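# Braid three cords and park their blocks in rail pockets

## Task

Braid the three cords so that they cross one another at least four times, with no extra tangling among them and no cord end resting on a different cord; then place each cord's block on the table, oriented as it was at the start, inside the rail pocket next to the plate that matches its colour.

## Robot and tools

Robot: two arms, left_arm (a left hand) and right_arm (a right hand), each ending in a five-finger hand. In the scene frame the origin sits at table height between the arms, +z is up, +x points out across the table, and left_arm is on the +y side. Calibrated bases: left_arm at (+0.023, +0.491, 0) m, right_arm at (-0.067, -0.519, 0) m, each turned only slightly about z. A camera stand is fixed just behind the bases, between them.

Frames: every arm pose, velocity, target and wrist-camera pose is given in that arm's own base frame. Fixed cameras and the table use the scene frame. The hand point lies 0.05 m in front of the palm and 0.15 m out from the wrist flange; its +z runs along the straight fingers, +y leaves the palm, +x crosses the palm away from the thumb on the right hand and toward the thumb on the left hand. Fingertips reach 0.06 to 0.07 m past the point and sit about 0.06 m behind it along -y. A bracket on the little-finger side and a low-hanging wrist can strike things or the table.

The row (28 numbers, each from -1 to 1), used by both execute_actions and move: left_arm dx, dy, dz, rx, ry, rz; left hand thumb_turn, thumb_bend, index, middle, ring, little, force_limit, speed; then the same 14 for right_arm and its hand. Both arms always appear in one row. The six pose numbers are an offset, along that arm's base axes, from its Hand target at the start of the action or move, not from the previous row; 1.0 equals 0.6 m or 180 degrees, and rx, ry, rz form one rotation vector turning about the Hand target's position. Sending 0 for all six asks nothing new. Hand numbers are absolute targets: -1 open/straight, +1 closed (thumb_turn +1 puts the thumb opposite the fingers). force_limit runs linearly from about 0 N at -1 to 10 N at +1 (15 N for the thumb motors); speed rises from almost nothing at -1 to full at +0.48 and above. Every row must repeat the last hand numbers actually sent for a hand you want unchanged; before any were sent, use hand_measured plus hand_force_limit and hand_speed. For gentle grips close at speed -0.94 or below. A thumb-in grasp suits objects about 0.035 to 0.065 m thick; a thumb-tip to index-pad pinch suits light items.

Tools:
- execute_actions(actions, cameras): actions is a list of actions, each a table of 1 to 15 rows, one row per 1/30 s step; a short table repeats its last row up to step 15. An empty list returns camera images.
- move(target, speed, blend, stop_force, zero, blocking, cameras): target is one row or up to 15 rows, all offsets counted from the same Hand targets. speed in m/s, 0.002 to 3.6 (default 0.25), one value or one per target. blend in metres rounds corners (0 stops at each). stop_force in N, 3 to 120, ends an arm's path when its wrist sensor feels that much push against its travel; with it all rows need identical hand numbers, and blocking=false is not allowed. zero (default true) rezeroes before the move. blocking=false returns after about 0.5 s while the move continues. Paths are straight and ignore obstacles and the other arm; all finish together, capped at 10 s.
- wait(seconds, cameras): 0 to 3600 s, lets the scene run.
- stop(cameras): brakes a running move.
- zoom_image(camera, region): region [x0, y0, x1, y1] in pixels, at most 504 by 504, of cam_high, cam_low, cam_close, cam_left_wrist or cam_right_wrist from the latest images.
- show_instructions(): shows the reference pages.
- zero_wrist_force(arm): arm is left_arm or right_arm.
- finished_scene(scene): ends the scene for good; scene may be 1 or omitted.

Results: Hand target is the last commanded pose after clipping; the next offsets count from it, and the hand often rests a little short of it. end_effector_position is in metres, orientations as quat_wxyz. hand_measured, hand_stopped_by (moving, target, force, stalled, fault) and hand_load_n give six values in hand-number order; a load near 0 after closing means a lost grip. Wrist force and torque are in the end effector's axes. The move: line reports done, off_target, moving, held or fault, plus limits such as paced or held. Camera images: cam_high, cam_low, cam_close at 896x504 and the wrist fisheyes at 672x504.

Cautions: orientation commands are clipped to 32 degrees from the current one per step. Keep wrists away from their base's first-joint axis, or the move is refused or the arm swings. Excessive contact torque or about 150 N of force halts an arm for 10 s; overheating motors halt it for 30 to 60 s. Never press the arms together or close one hand on the other's fingers. Approach contacts slowly with a small stop_force; targets only slightly past a hard surface can fault. Do not drop, fling or release moving objects, and nothing may end up off the table. Finish only when braid and blocks stay correct without the robot.

Each tool is called after "Emit:" as name([rows], argument=value, ...), one row to a line, values as JSON.

Reference images:

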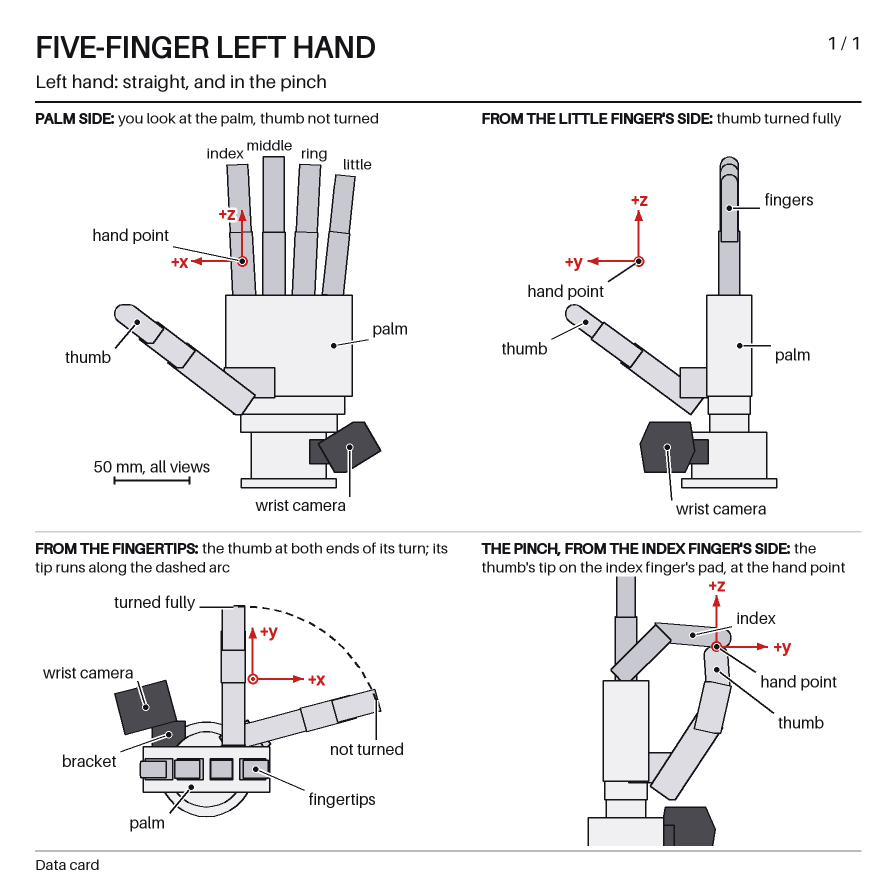

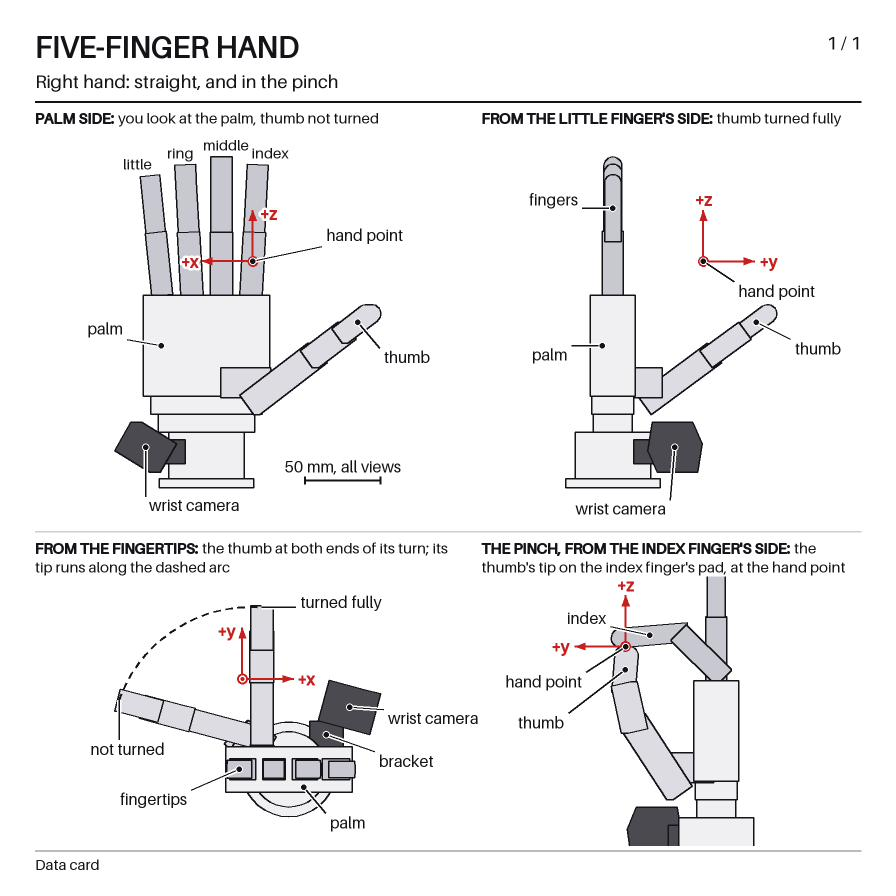

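## Session

Emit:
execute_actions(actions=[])

Scene clock: 0.00 s.
left_arm: end_effector_position=(+0.5198, +0.0189, +0.1259) hand_measured=(-1.000, -1.000, -1.000, -1.000, -1.000, -1.000) hand_load_n=(+0.0, +0.0, +0.0, +0.0, +0.0, +0.0) hand_stopped_by=(target, target, target, target, target, target) hand_force_limit=0.00 hand_speed=-0.80 end_effector_quat_wxyz=(+0.483, +0.194, +0.736, -0.432) | right_arm: end_effector_position=(+0.4323, -0.0886, +0.1081) hand_measured=(-1.000, -1.000, -1.000, -1.000, -1.000, -1.000) hand_load_n=(+0.5, +0.0, +0.0, +0.0, +0.0, +0.0) hand_stopped_by=(target, target, target, target, target, target) hand_force_limit=0.00 hand_speed=-0.80 end_effector_quat_wxyz=(-0.037, +0.078, +0.990, +0.112)
Joint positions: left_arm=[3.98 -2.26 -2.013 1.697 -0.3 0.554] | right_arm=[-0.755 -1.076 1.656 1.19 1.443 -2.181]
Joint velocities: within noise
Joint torques (N m): no reading
Motor temperatures (°C): left_arm=[34 30 25 38 36 32] | right_arm=[32 34 32 43 38 37]
Wrist force (N): no reading
Wrist torque (N m): no reading
Wrist force, peak (N): no reading
Hand target: left_arm +0.5198, +0.0189, +0.1259; +0.483, +0.194, +0.736, -0.432 | right_arm +0.4323, -0.0886, +0.1081; -0.037, +0.078, +0.990, +0.112

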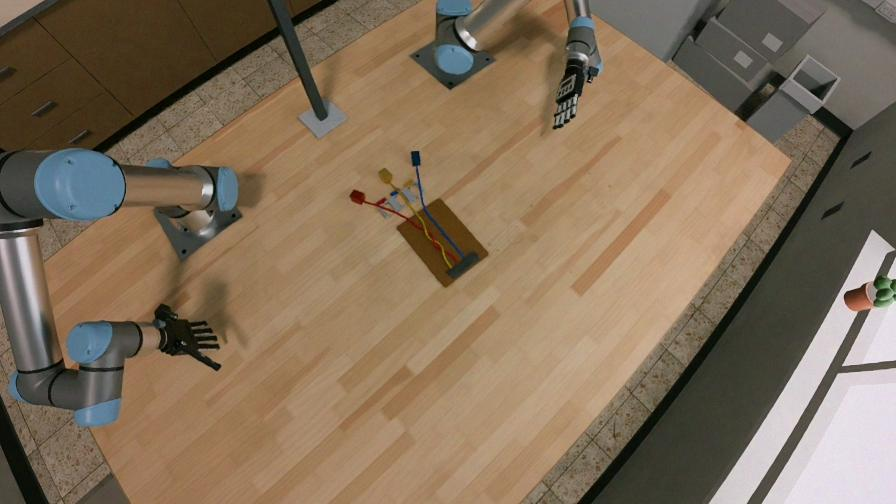

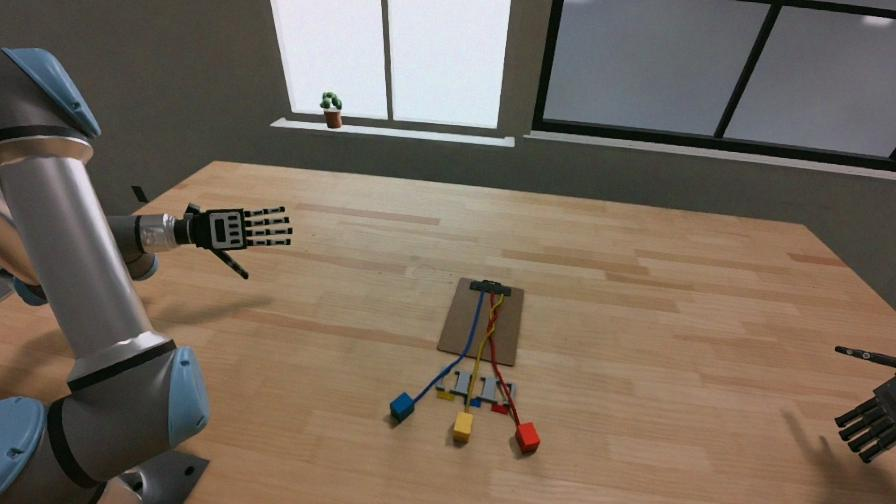

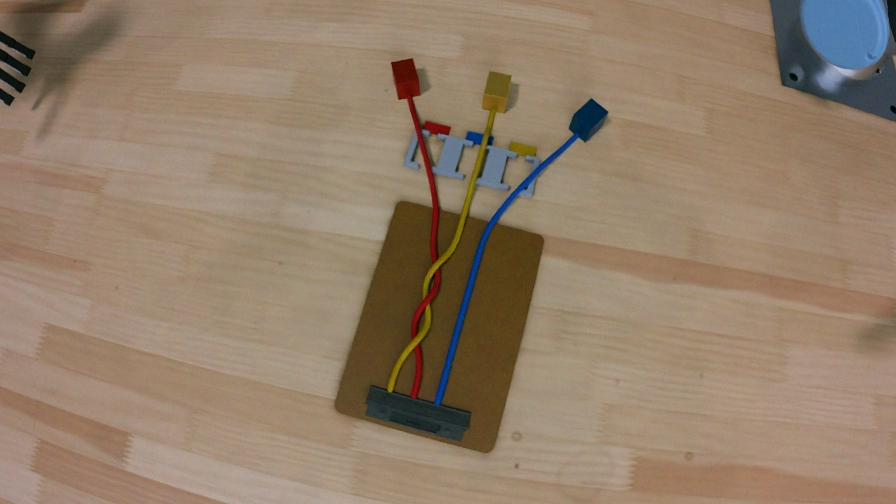

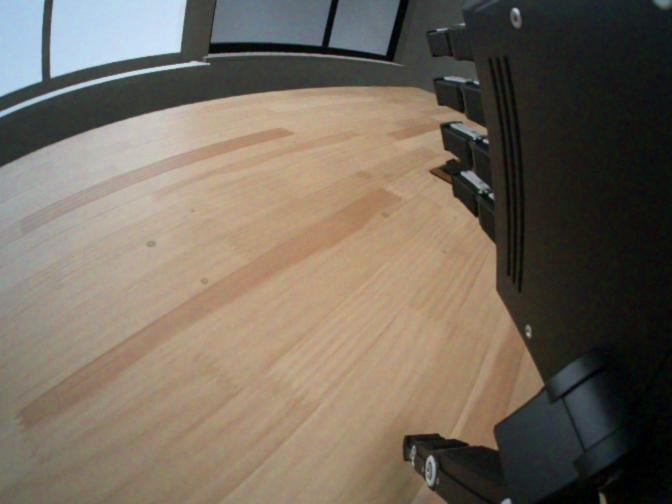

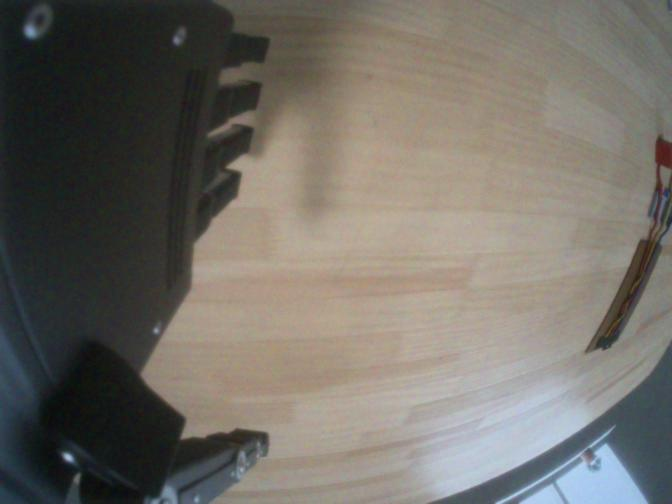

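Emit:
zoom_image(camera="cam_close", region=[320, 180, 560, 460])

Emit:
zoom_image(camera="cam_close", region=[370, 40, 630, 220])

Emit:
zoom_image(camera="cam_low", region=[370, 260, 570, 460])

Emit:
zoom_image(camera="cam_high", region=[340, 140, 500, 300])

Scaled by 1.800 from the camera's image (finer frame: 1280x720).

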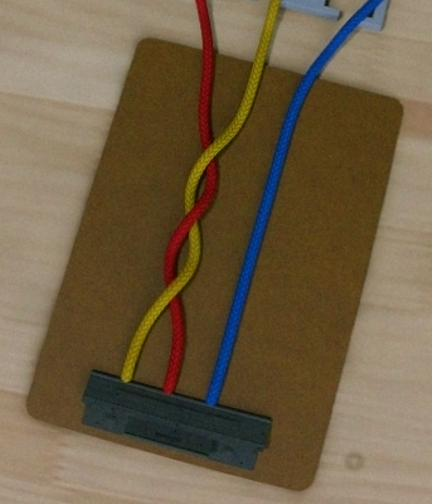

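Scaled by 1.938 from the camera's image (finer frame: 1280x720).

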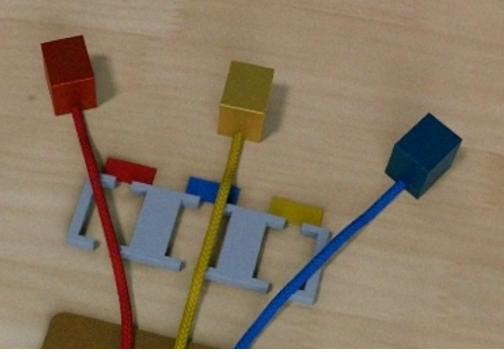

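Scaled by 2.520 from the camera's image (finer frame: 1280x720).

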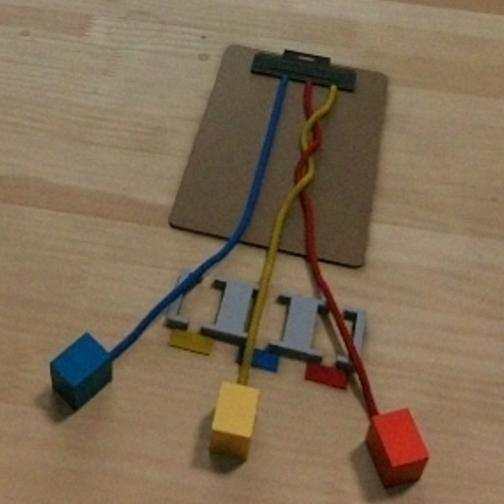

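Scaled by 3.150 from the camera's image (finer frame: 1280x720).

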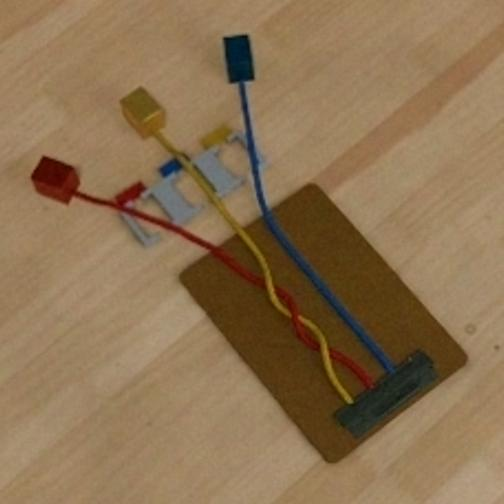

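Emit:
zoom_image(camera="cam_close", region=[395, 115, 475, 195])

Emit:
zoom_image(camera="cam_close", region=[465, 125, 555, 205])

Emit:
zoom_image(camera="cam_close", region=[380, 45, 460, 125])

Emit:
zoom_image(camera="cam_low", region=[380, 360, 560, 460])

Emit:
zoom_image(camera="cam_close", region=[550, 80, 630, 160])

Scaled by 6.300 from the camera's image (finer frame: 1280x720).

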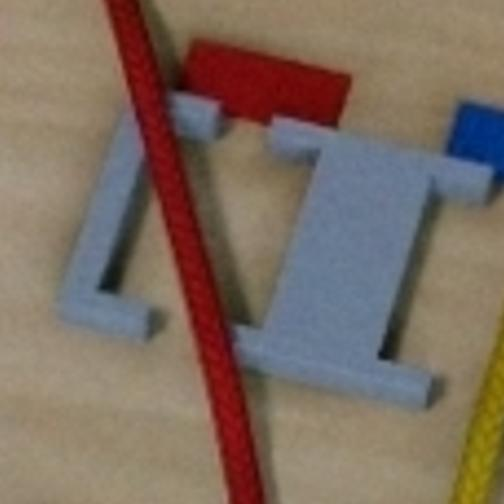

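Scaled by 5.600 from the camera's image (finer frame: 1280x720).

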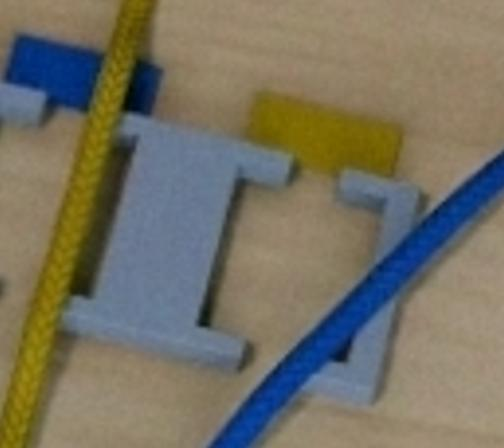

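Scaled by 6.300 from the camera's image (finer frame: 1280x720).

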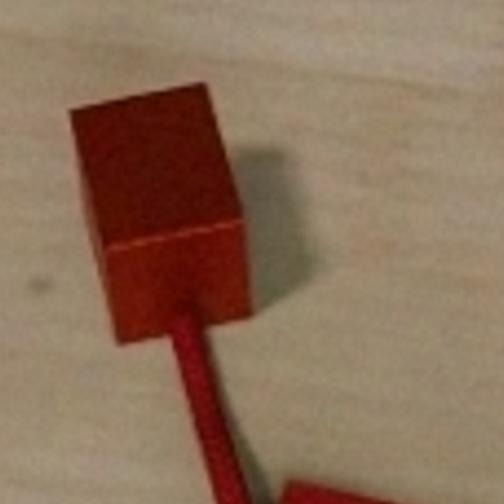

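Scaled by 2.800 from the camera's image (finer frame: 1280x720).

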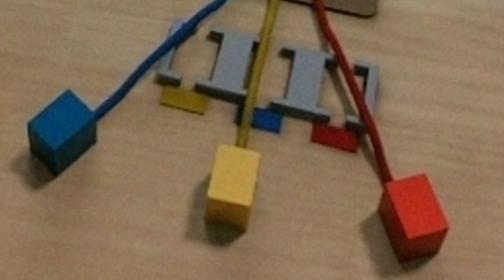

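Scaled by 6.300 from the camera's image (finer frame: 1280x720).

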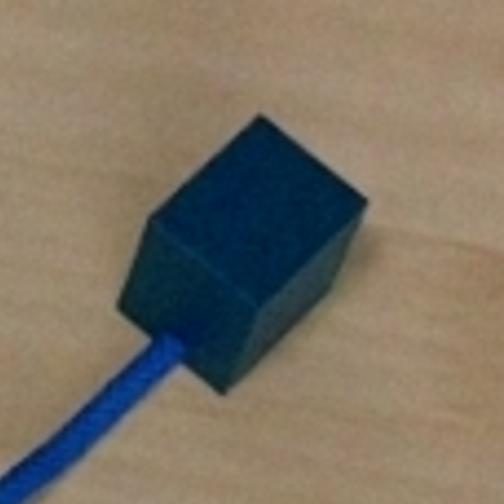

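Emit:
zoom_image(camera="cam_close", region=[460, 50, 540, 130])

Emit:
zoom_image(camera="cam_low", region=[380, 380, 460, 460])

Emit:
zoom_image(camera="cam_low", region=[480, 370, 560, 450])

Scaled by 6.300 from the camera's image (finer frame: 1280x720).

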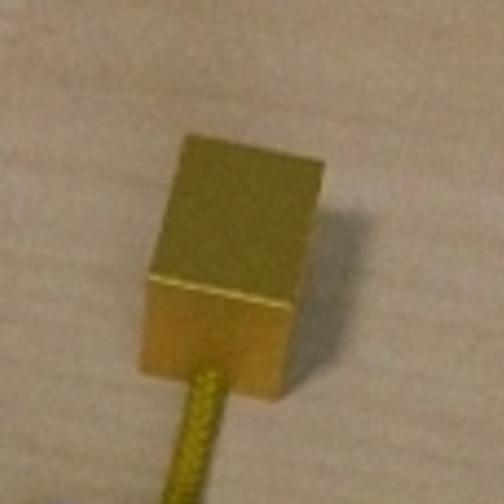

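Scaled by 6.300 from the camera's image (finer frame: 1280x720).

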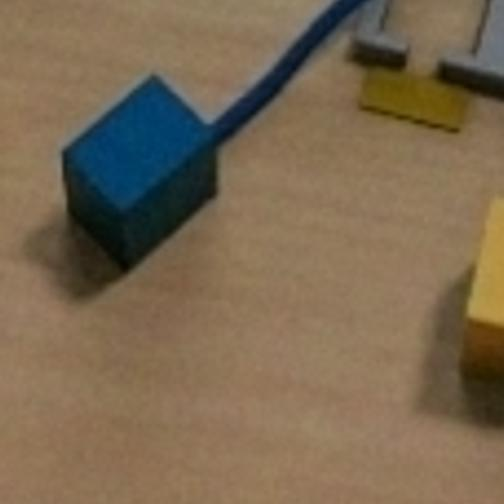

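Scaled by 6.300 from the camera's image (finer frame: 1280x720).

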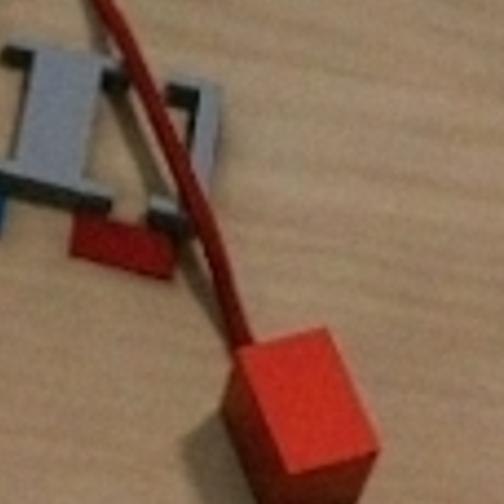

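Emit:
move([
  [0,0,0,0,0,0,-1,-1,-1,-1,-1,-1,0,-0.8,-0.1,0.3,0.3,-0.001,0.2,-0.3,1,-1,-0.3,-0.3,-1,-1,0,0.4],
  [0,0,0,0,0,0,-1,-1,-1,-1,-1,-1,0,-0.8,-0.238,0.867,0.25,-0.002,0.512,-0.790,1,-1,-0.3,-0.3,-1,-1,0,0.4],
], speed=0.4, blend=0.05, cameras=["all"])

Scene clock: 506.03 s.
left_arm: end_effector_position=(+0.5198, +0.0189, +0.1259) hand_measured=(-1.000, -1.000, -1.000, -1.000, -1.000, -1.000) hand_load_n=(+0.0, +0.0, +0.0, +0.0, +0.0, +0.0) hand_stopped_by=(target, target, target, target, target, target) hand_force_limit=0.00 hand_speed=-0.80 end_effector_quat_wxyz=(+0.483, +0.194, +0.736, -0.432) | right_arm: end_effector_position=(+0.2895, +0.4315, +0.2582) hand_measured=(+1.000, -1.000, -0.300, -0.300, -1.000, -1.000) hand_load_n=(+0.0, +0.0, +0.0, +0.0, +0.0, +0.0) hand_stopped_by=(target, target, target, target, target, target) hand_force_limit=0.00 hand_speed=0.40 end_effector_quat_wxyz=(-0.446, +0.895, +0.006, -0.003) end_effector_velocity=(+0.000, +0.001, +0.000) end_effector_angular_velocity=(+0.002, +0.001, -0.002)
Joint positions: left_arm=[3.98 -2.26 -2.013 1.697 -0.3 0.554] | right_arm=[0.371 -1.324 1.519 0.942 0.726 2.126]
Joint velocities: left_arm=[within noise] | right_arm=[0 0 0 -0.003 -0.001 0.005]
Joint torques (N m): left_arm=[0.74 37.75 8.38 -1.49 0.55 -0.07] | right_arm=[8.22 -23.17 -20.31 0.35 -0.59 1.5]
Wrist force (N): left_arm=[-0.1 -0.3 -0.8] | right_arm=[0.9 1.9 1.0]
Wrist torque (N m): left_arm=[0.00 -0.01 0.00] | right_arm=[0.15 -0.30 -0.20]
Wrist force, peak (N): left_arm=[0.2 -0.4 -1.0] | right_arm=[0.9 2.3 0.7]
Hand target: left_arm +0.5198, +0.0189, +0.1259; +0.483, +0.194, +0.736, -0.432 | right_arm +0.2895, +0.4316, +0.2581; -0.446, +0.895, +0.006, -0.003
Off the commanded pose: left_arm 0.000 m, 0 deg | right_arm 0.000 m, 0 deg.
move: done
cam_right_wrist: T_world_to_cam=[[0.29383, -0.55375, -0.77912, 0.3577], [-0.83635, -0.54359, 0.07093, 0.46236], [-0.46281, 0.63077, -0.62285, 0.13773]] pos_world=[0.34533, 0.36254, 0.33168]

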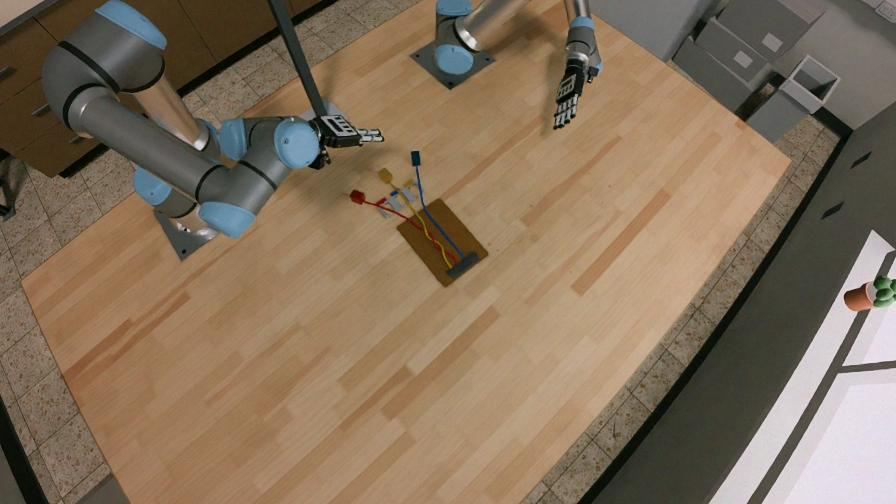

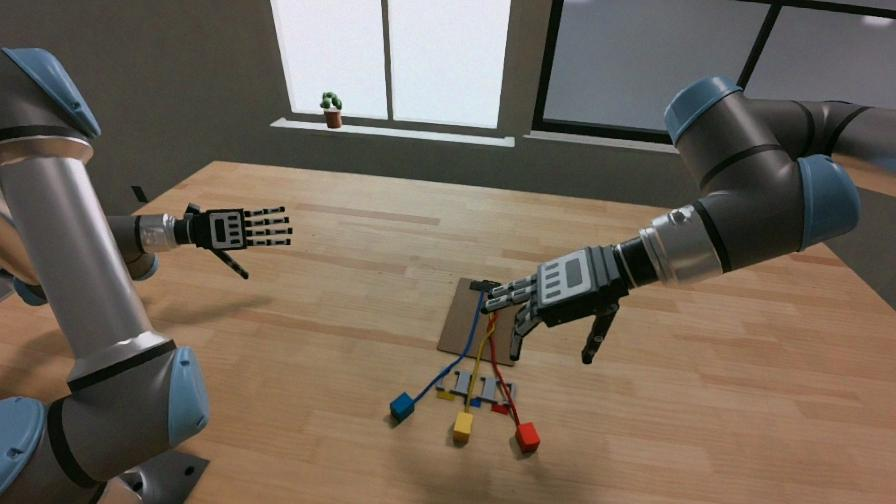

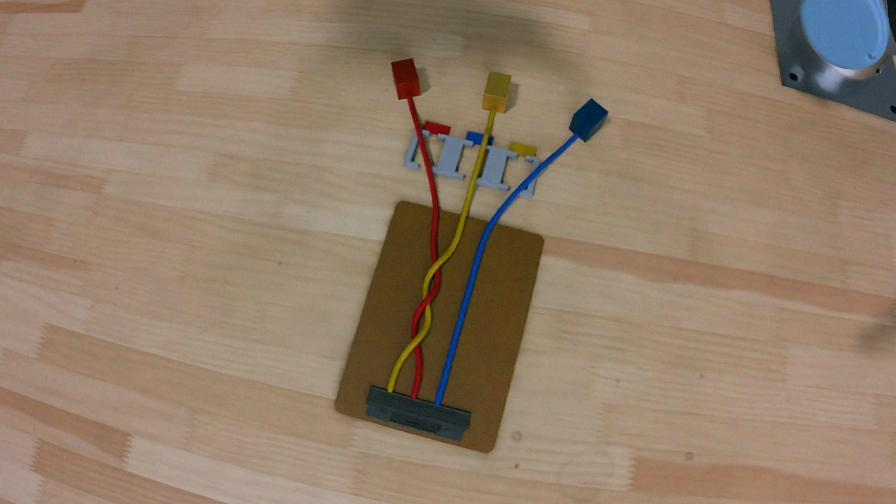

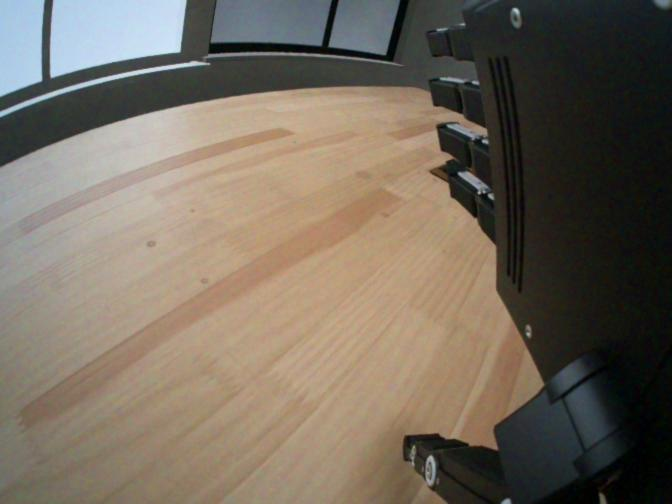

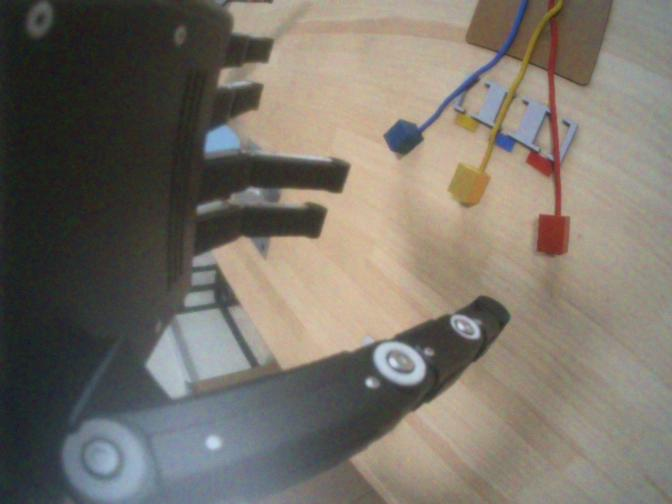

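Emit:
move([
  [0,0,0,0,0,0,-1,-1,-1,-1,-1,-1,0,-0.8,0,0.164,-0.05,0,0,0,1,-1,-0.3,-0.3,-1,-1,0,0.4],
  [0,0,0,0,0,0,-1,-1,-1,-1,-1,-1,0,-0.8,0,0.164,-0.2833,0,0,0,1,-1,-0.3,-0.3,-1,-1,0,0.4],
], speed=0.25, blend=0.02, cameras=["cam_close","cam_low","cam_right_wrist"])

Scene clock: 520.30 s.
left_arm: end_effector_position=(+0.5198, +0.0189, +0.1259) hand_measured=(-1.000, -1.000, -1.000, -1.000, -1.000, -1.000) hand_load_n=(+0.0, +0.0, +0.0, +0.0, +0.0, +0.5) hand_stopped_by=(target, target, target, target, target, target) hand_force_limit=0.00 hand_speed=-0.80 end_effector_quat_wxyz=(+0.483, +0.194, +0.736, -0.432) | right_arm: end_effector_position=(+0.2896, +0.5300, +0.0883) hand_measured=(+1.000, -1.000, -0.300, -0.300, -1.000, -1.000) hand_load_n=(+0.0, +0.0, +0.0, +0.0, +0.0, +0.0) hand_stopped_by=(target, target, target, target, target, target) hand_force_limit=0.00 hand_speed=0.40 end_effector_quat_wxyz=(-0.446, +0.895, +0.006, -0.003) end_effector_velocity=(+0.001, +0.000, -0.002) end_effector_angular_velocity=(+0.000, -0.003, -0.001)
Joint positions: left_arm=[3.98 -2.26 -2.013 1.697 -0.3 0.554] | right_arm=[0.573 -1.06 1.562 0.456 0.828 2.376]
Joint velocities: left_arm=[within noise] | right_arm=[0 0.002 0.001 -0.006 0.002 0]
Joint torques (N m): left_arm=[0.4 37.31 7.68 -0.94 0.5 -0.25] | right_arm=[9.36 -31.75 -9.97 -0.13 0.22 -1.37]
Wrist force (N): left_arm=[0.4 -0.4 -0.6] | right_arm=[0.6 2.1 1.0]
Wrist torque (N m): left_arm=[-0.03 -0.08 0.03] | right_arm=[0.17 -0.25 -0.22]
Wrist force, peak (N): left_arm=[0.1 -0.7 -0.8] | right_arm=[0.6 4.0 2.2]
Hand target: left_arm +0.5198, +0.0189, +0.1259; +0.483, +0.194, +0.736, -0.432 | right_arm +0.2895, +0.5300, +0.0881; -0.446, +0.895, +0.006, -0.003
Off the commanded pose: left_arm 0.000 m, 0 deg | right_arm 0.000 m, 0 deg.
move: done
cam_right_wrist: T_world_to_cam=[[0.29392, -0.55378, -0.77906, 0.27993], [-0.83637, -0.54356, 0.07084, 0.52796], [-0.4627, 0.63076, -0.62294, -0.03018]] pos_world=[0.34533, 0.46104, 0.16188]
Images, in order (width x height): cam_low 896x504, cam_close 896x504, cam_right_wrist 672x504.

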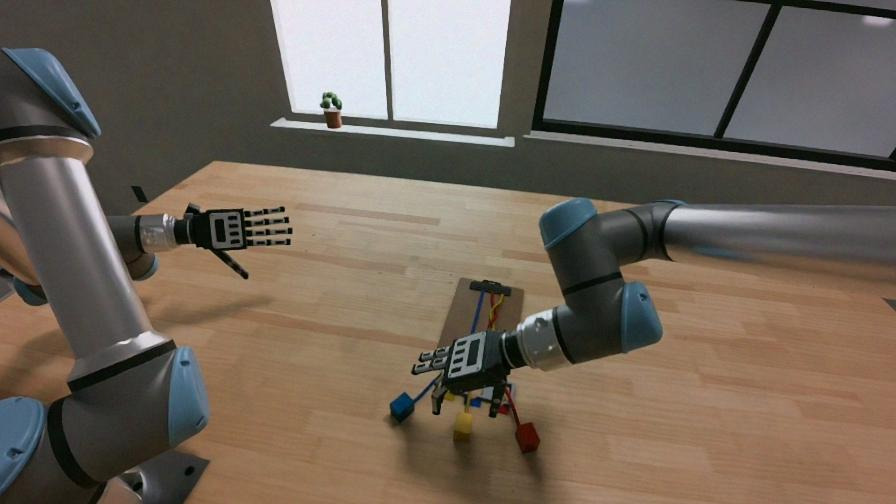

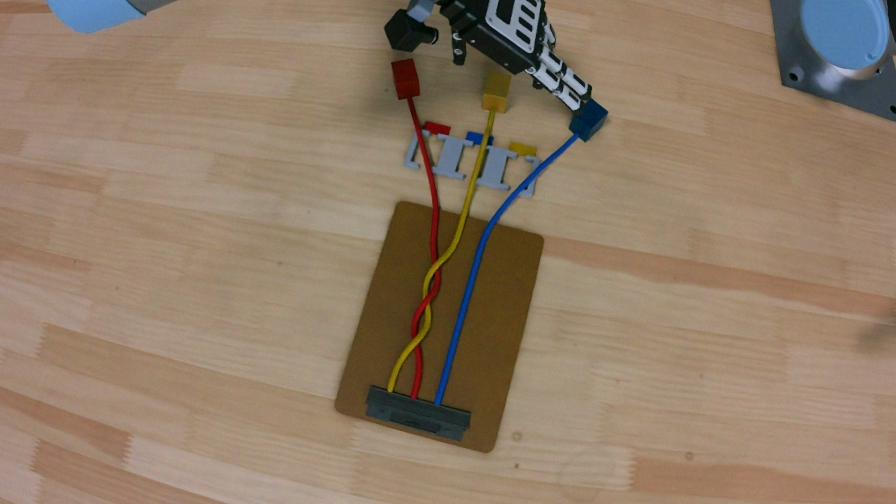

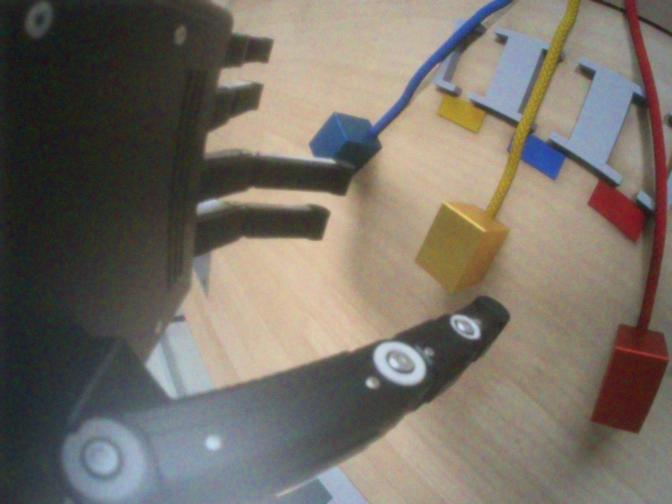

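Emit:
zoom_image(camera="cam_right_wrist", region=[300, 170, 560, 370])

Emit:
zoom_image(camera="cam_low", region=[370, 320, 550, 480])

Scaled by 1.938 from the camera's image (finer frame: 960x720).

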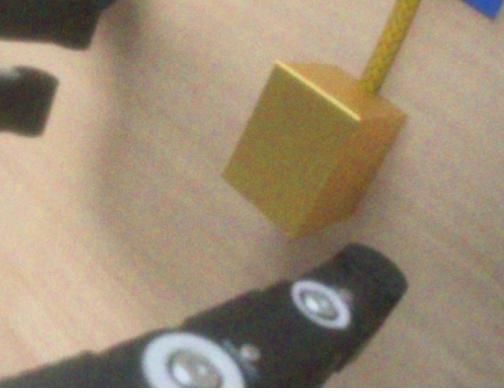

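Scaled by 2.800 from the camera's image (finer frame: 1280x720).

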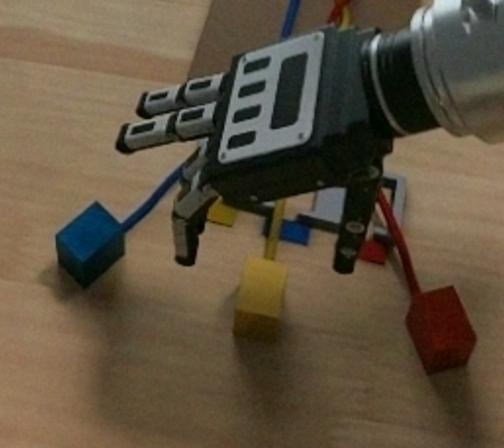

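Emit:
move([
  [0,0,0,0,0,0,-1,-1,-1,-1,-1,-1,0,-0.8,-0.0097,0.0007,0,0,0,0,1,-1,-0.3,-0.3,1,1,0,0.4],
  [0,0,0,0,0,0,-1,-1,-1,-1,-1,-1,0,-0.8,-0.0097,0.0007,-0.0968,0,0,0,1,-1,-0.3,-0.3,1,1,0,0.4],
], speed=[0.1,0.06], cameras=["cam_close","cam_low","cam_right_wrist"])

Emit:
zoom_image(camera="cam_low", region=[370, 320, 550, 480])

Emit:
zoom_image(camera="cam_right_wrist", region=[200, 120, 520, 400])

Scene clock: 568.60 s.
left_arm: end_effector_position=(+0.5198, +0.0189, +0.1259) hand_measured=(-1.000, -1.000, -1.000, -1.000, -1.000, -1.000) hand_load_n=(+0.0, +0.0, -0.5, +0.0, +0.0, +0.0) hand_stopped_by=(target, target, target, target, target, target) hand_force_limit=0.00 hand_speed=-0.80 end_effector_quat_wxyz=(+0.483, +0.194, +0.736, -0.432) | right_arm: end_effector_position=(+0.2836, +0.5303, +0.0300) hand_measured=(+1.000, -1.000, -0.300, -0.300, +1.000, +1.000) hand_load_n=(+0.0, +0.5, +0.0, +0.0, +0.0, +0.0) hand_stopped_by=(target, target, target, target, target, target) hand_force_limit=0.00 hand_speed=0.40 end_effector_quat_wxyz=(-0.446, +0.895, +0.006, -0.003)
Joint positions: left_arm=[3.98 -2.26 -2.013 1.697 -0.3 0.554] | right_arm=[0.581 -0.995 1.628 0.319 0.832 2.384]
Joint torques (N m): left_arm=[-0.53 38.41 8.48 -1.39 0.37 -0.39] | right_arm=[-5.35 -47.08 -22.97 2.38 -2.84 1.31]
Wrist force (N): left_arm=[0.2 -0.2 -0.8] | right_arm=[0.7 1.7 0.9]
Wrist torque (N m): left_arm=[0.01 -0.05 0.01] | right_arm=[0.13 -0.27 -0.06]
Wrist force, peak (N): left_arm=[0.1 -0.6 -1.1] | right_arm=[0.7 2.4 1.3]
Hand target: left_arm +0.5198, +0.0189, +0.1259; +0.483, +0.194, +0.736, -0.432 | right_arm +0.2837, +0.5304, +0.0301; -0.446, +0.895, +0.006, -0.003
Off the commanded pose: left_arm 0.000 m, 0 deg | right_arm 0.000 m, 0 deg.
move: done
cam_right_wrist: T_world_to_cam=[[0.29392, -0.55391, -0.77897, 0.23645], [-0.83627, -0.54369, 0.07106, 0.52732], [-0.46288, 0.63054, -0.62302, -0.06924]] pos_world=[0.33943, 0.46134, 0.10358]
Images, in order (width x height): cam_low 896x504, cam_close 896x504, cam_right_wrist 672x504.

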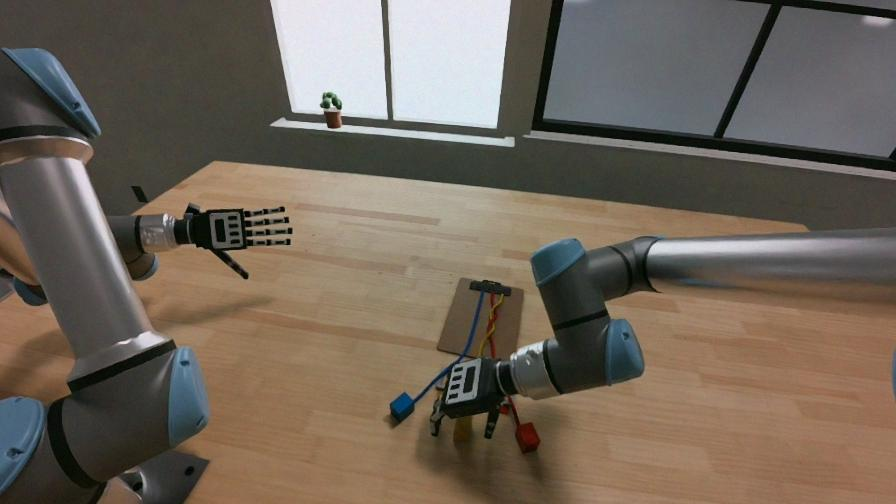

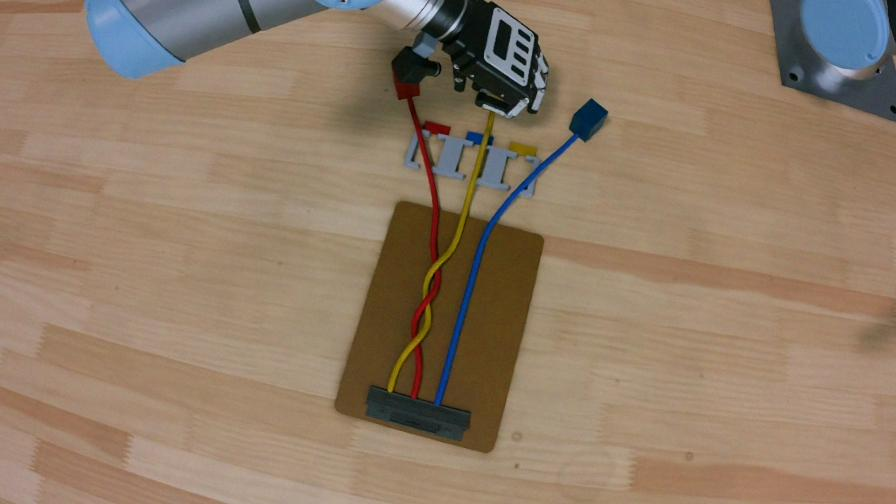

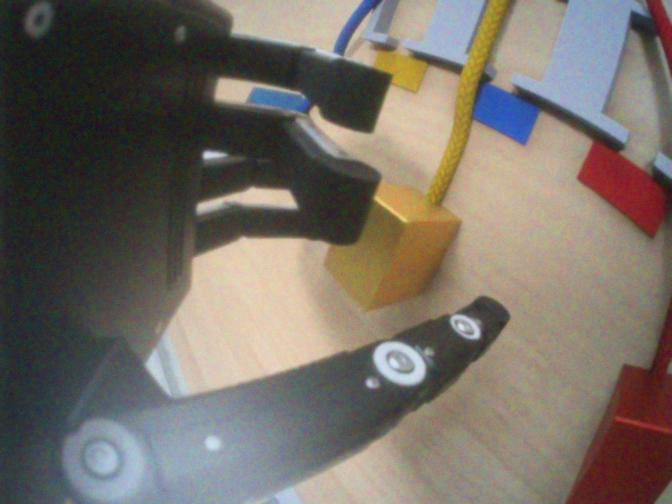

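Scaled by 2.800 from the camera's image (finer frame: 1280x720).

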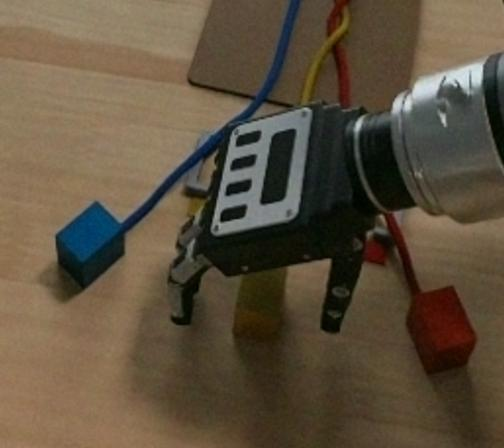

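Scaled by 1.575 from the camera's image (finer frame: 960x720).

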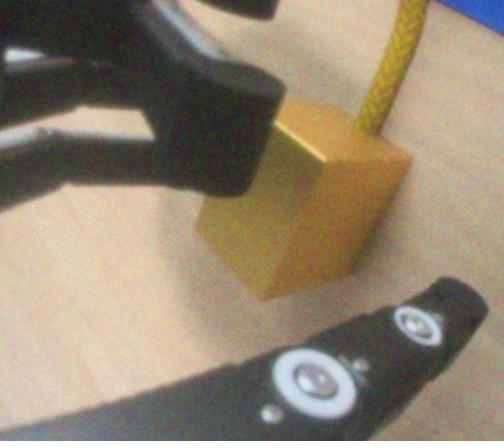

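Emit:
move(target=[0,0,0,0,0,0,-1,-1,-1,-1,-1,-1,0,-0.8,0,0,0,0,0,0,1,-0.46,0.4,0.4,1,1,-0.5,-0.92], cameras=["cam_low","cam_right_wrist"])

Emit:
zoom_image(camera="cam_right_wrist", region=[200, 120, 520, 400])

Scene clock: 588.90 s.
left_arm: end_effector_position=(+0.5198, +0.0189, +0.1259) hand_measured=(-1.000, -1.000, -1.000, -1.000, -1.000, -1.000) hand_load_n=(-0.5, +0.0, +0.0, +0.0, +0.0, +0.0) hand_stopped_by=(target, target, target, target, target, target) hand_force_limit=0.00 hand_speed=-0.80 end_effector_quat_wxyz=(+0.483, +0.194, +0.736, -0.432) | right_arm: end_effector_position=(+0.2837, +0.5304, +0.0301) hand_measured=(+1.000, -0.708, +0.312, +0.244, +1.000, +1.000) hand_load_n=(+0.0, +5.5, +3.0, +1.5, +0.0, +0.0) hand_stopped_by=(target, force, force, force, target, target) hand_force_limit=-0.50 hand_speed=-0.92 end_effector_quat_wxyz=(-0.446, +0.895, +0.006, -0.003)
Joint positions: left_arm=[3.98 -2.26 -2.013 1.697 -0.3 0.554] | right_arm=[0.581 -0.995 1.628 0.319 0.832 2.384]
Joint torques (N m): left_arm=[0.43 38.1 8.81 -1.32 0.49 -0.23] | right_arm=[7.87 -37.58 -21.03 0.95 0.3 0.9]
Wrist force (N): left_arm=[0.2 -0.5 -0.7] | right_arm=[-0.5 0.7 -1.0]
Wrist torque (N m): left_arm=[-0.04 -0.06 0.02] | right_arm=[0.10 -0.15 -0.06]
Wrist force, peak (N): left_arm=[0.0 -0.5 -1.1] | right_arm=[0.8 1.8 1.3]
Hand target: left_arm +0.5198, +0.0189, +0.1259; +0.483, +0.194, +0.736, -0.432 | right_arm +0.2837, +0.5304, +0.0301; -0.446, +0.895, +0.006, -0.003
Off the commanded pose: left_arm 0.000 m, 0 deg | right_arm 0.000 m, 0 deg.
move: done
cam_right_wrist: T_world_to_cam=[[0.29404, -0.5538, -0.779, 0.23647], [-0.83629, -0.54369, 0.07085, 0.52748], [-0.46277, 0.63063, -0.62301, -0.06928]] pos_world=[0.33953, 0.46144, 0.10368]

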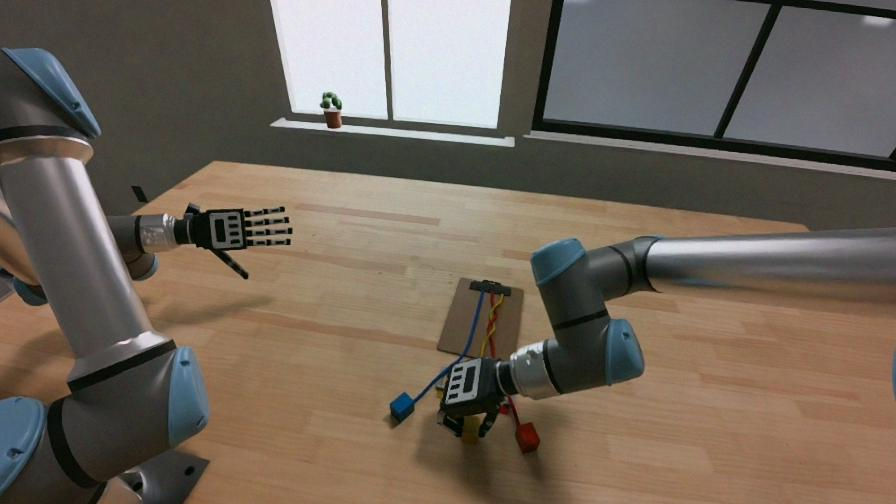

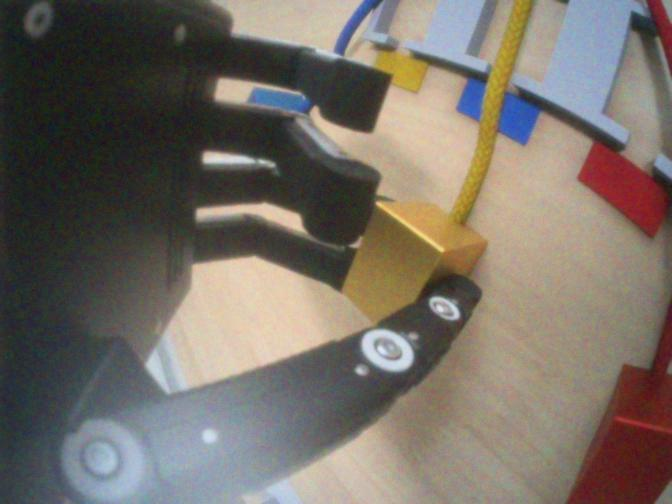

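Scaled by 1.575 from the camera's image (finer frame: 960x720).

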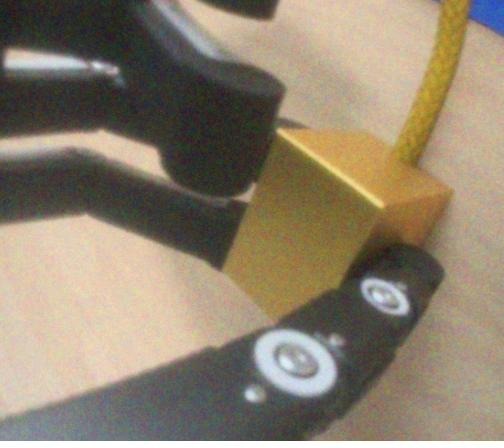

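Emit:
move([
  [0,0,0,0,0,0,-1,-1,-1,-1,-1,-1,0,-0.8,0.0167,0,0.0667,0,0,0,1,-0.46,0.4,0.4,1,1,-0.5,-0.92],
  [0,0,0,0,0,0,-1,-1,-1,-1,-1,-1,0,-0.8,0.05,-0.05,0.1417,0,0,0.04,1,-0.46,0.4,0.4,1,1,-0.5,-0.92],
], speed=[0.06,0.12], blend=0.01, cameras=["cam_low","cam_close","cam_right_wrist"])

Scene clock: 634.90 s.
left_arm: end_effector_position=(+0.5198, +0.0189, +0.1259) hand_measured=(-1.000, -1.000, -1.000, -1.000, -1.000, -1.000) hand_load_n=(+0.0, +0.0, +0.0, +0.0, +0.0, +0.0) hand_stopped_by=(target, target, target, target, target, target) hand_force_limit=0.00 hand_speed=-0.80 end_effector_quat_wxyz=(+0.483, +0.194, +0.736, -0.432) | right_arm: end_effector_position=(+0.3137, +0.5004, +0.1150) hand_measured=(+1.000, -0.708, +0.312, +0.244, +1.000, +1.000) hand_load_n=(+0.0, +5.5, +2.0, +1.5, +0.0, +0.0) hand_stopped_by=(target, force, force, force, target, target) hand_force_limit=-0.50 hand_speed=-0.92 end_effector_quat_wxyz=(-0.445, +0.893, +0.062, -0.031) end_effector_velocity=(-0.001, -0.001, +0.000) end_effector_angular_velocity=(-0.002, +0.000, +0.003)
Joint positions: left_arm=[3.98 -2.26 -2.013 1.697 -0.3 0.554] | right_arm=[0.483 -1.021 1.471 0.702 0.72 2.107]
Joint velocities: left_arm=[within noise] | right_arm=[0 0 0 0.005 0 -0.005]
Joint torques (N m): left_arm=[-0.01 38.69 8.11 -1.15 0.32 -0.19] | right_arm=[-2.13 -47.6 -18.54 2.94 -1.49 -2.21]
Wrist force (N): left_arm=[0.2 -0.6 -0.9] | right_arm=[0.9 2.4 1.3]
Wrist torque (N m): left_arm=[-0.04 -0.06 0.02] | right_arm=[0.21 -0.32 -0.15]
Wrist force, peak (N): left_arm=[0.1 -0.7 -1.3] | right_arm=[0.4 3.0 2.0]
Hand target: left_arm +0.5198, +0.0189, +0.1259; +0.483, +0.194, +0.736, -0.432 | right_arm +0.3137, +0.5004, +0.1151; -0.445, +0.893, +0.062, -0.031
Off the commanded pose: left_arm 0.000 m, 0 deg | right_arm 0.000 m, 0 deg.
move: done
cam_right_wrist: T_world_to_cam=[[0.36088, -0.51274, -0.77901, 0.2357], [-0.76166, -0.64406, 0.07108, 0.55697], [-0.53818, 0.56769, -0.62297, 0.07152]] pos_world=[0.37765, 0.43898, 0.18858]

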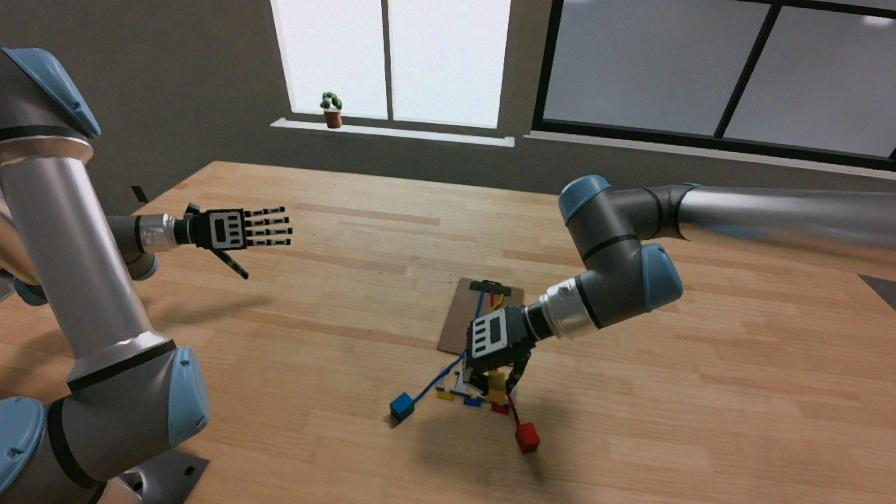

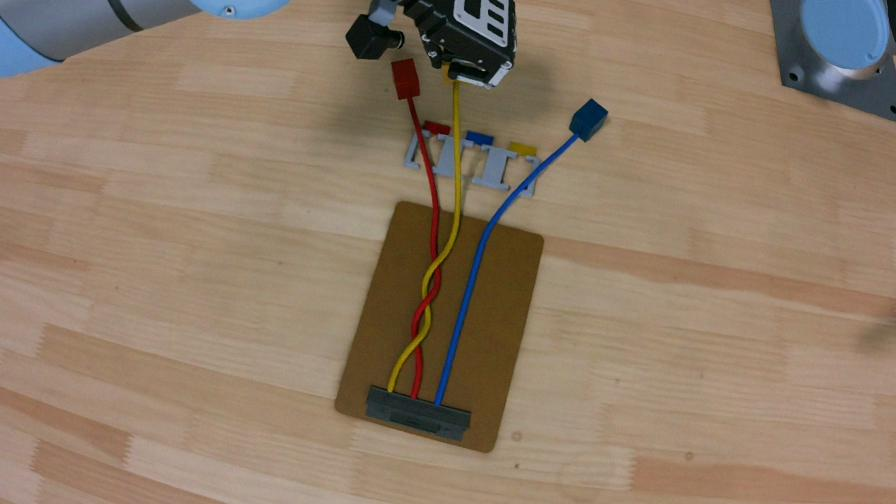

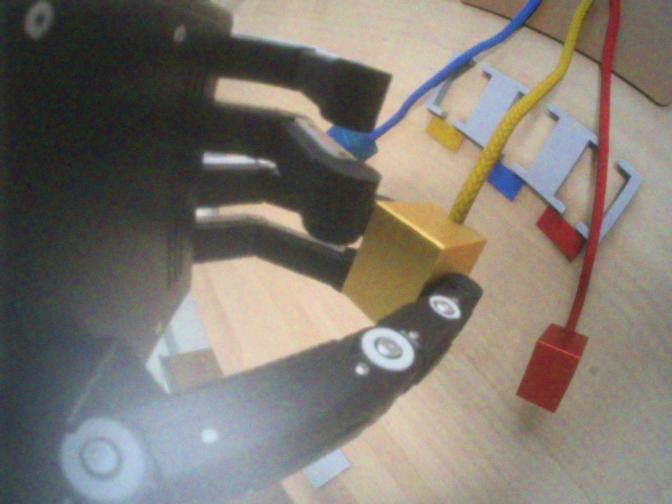

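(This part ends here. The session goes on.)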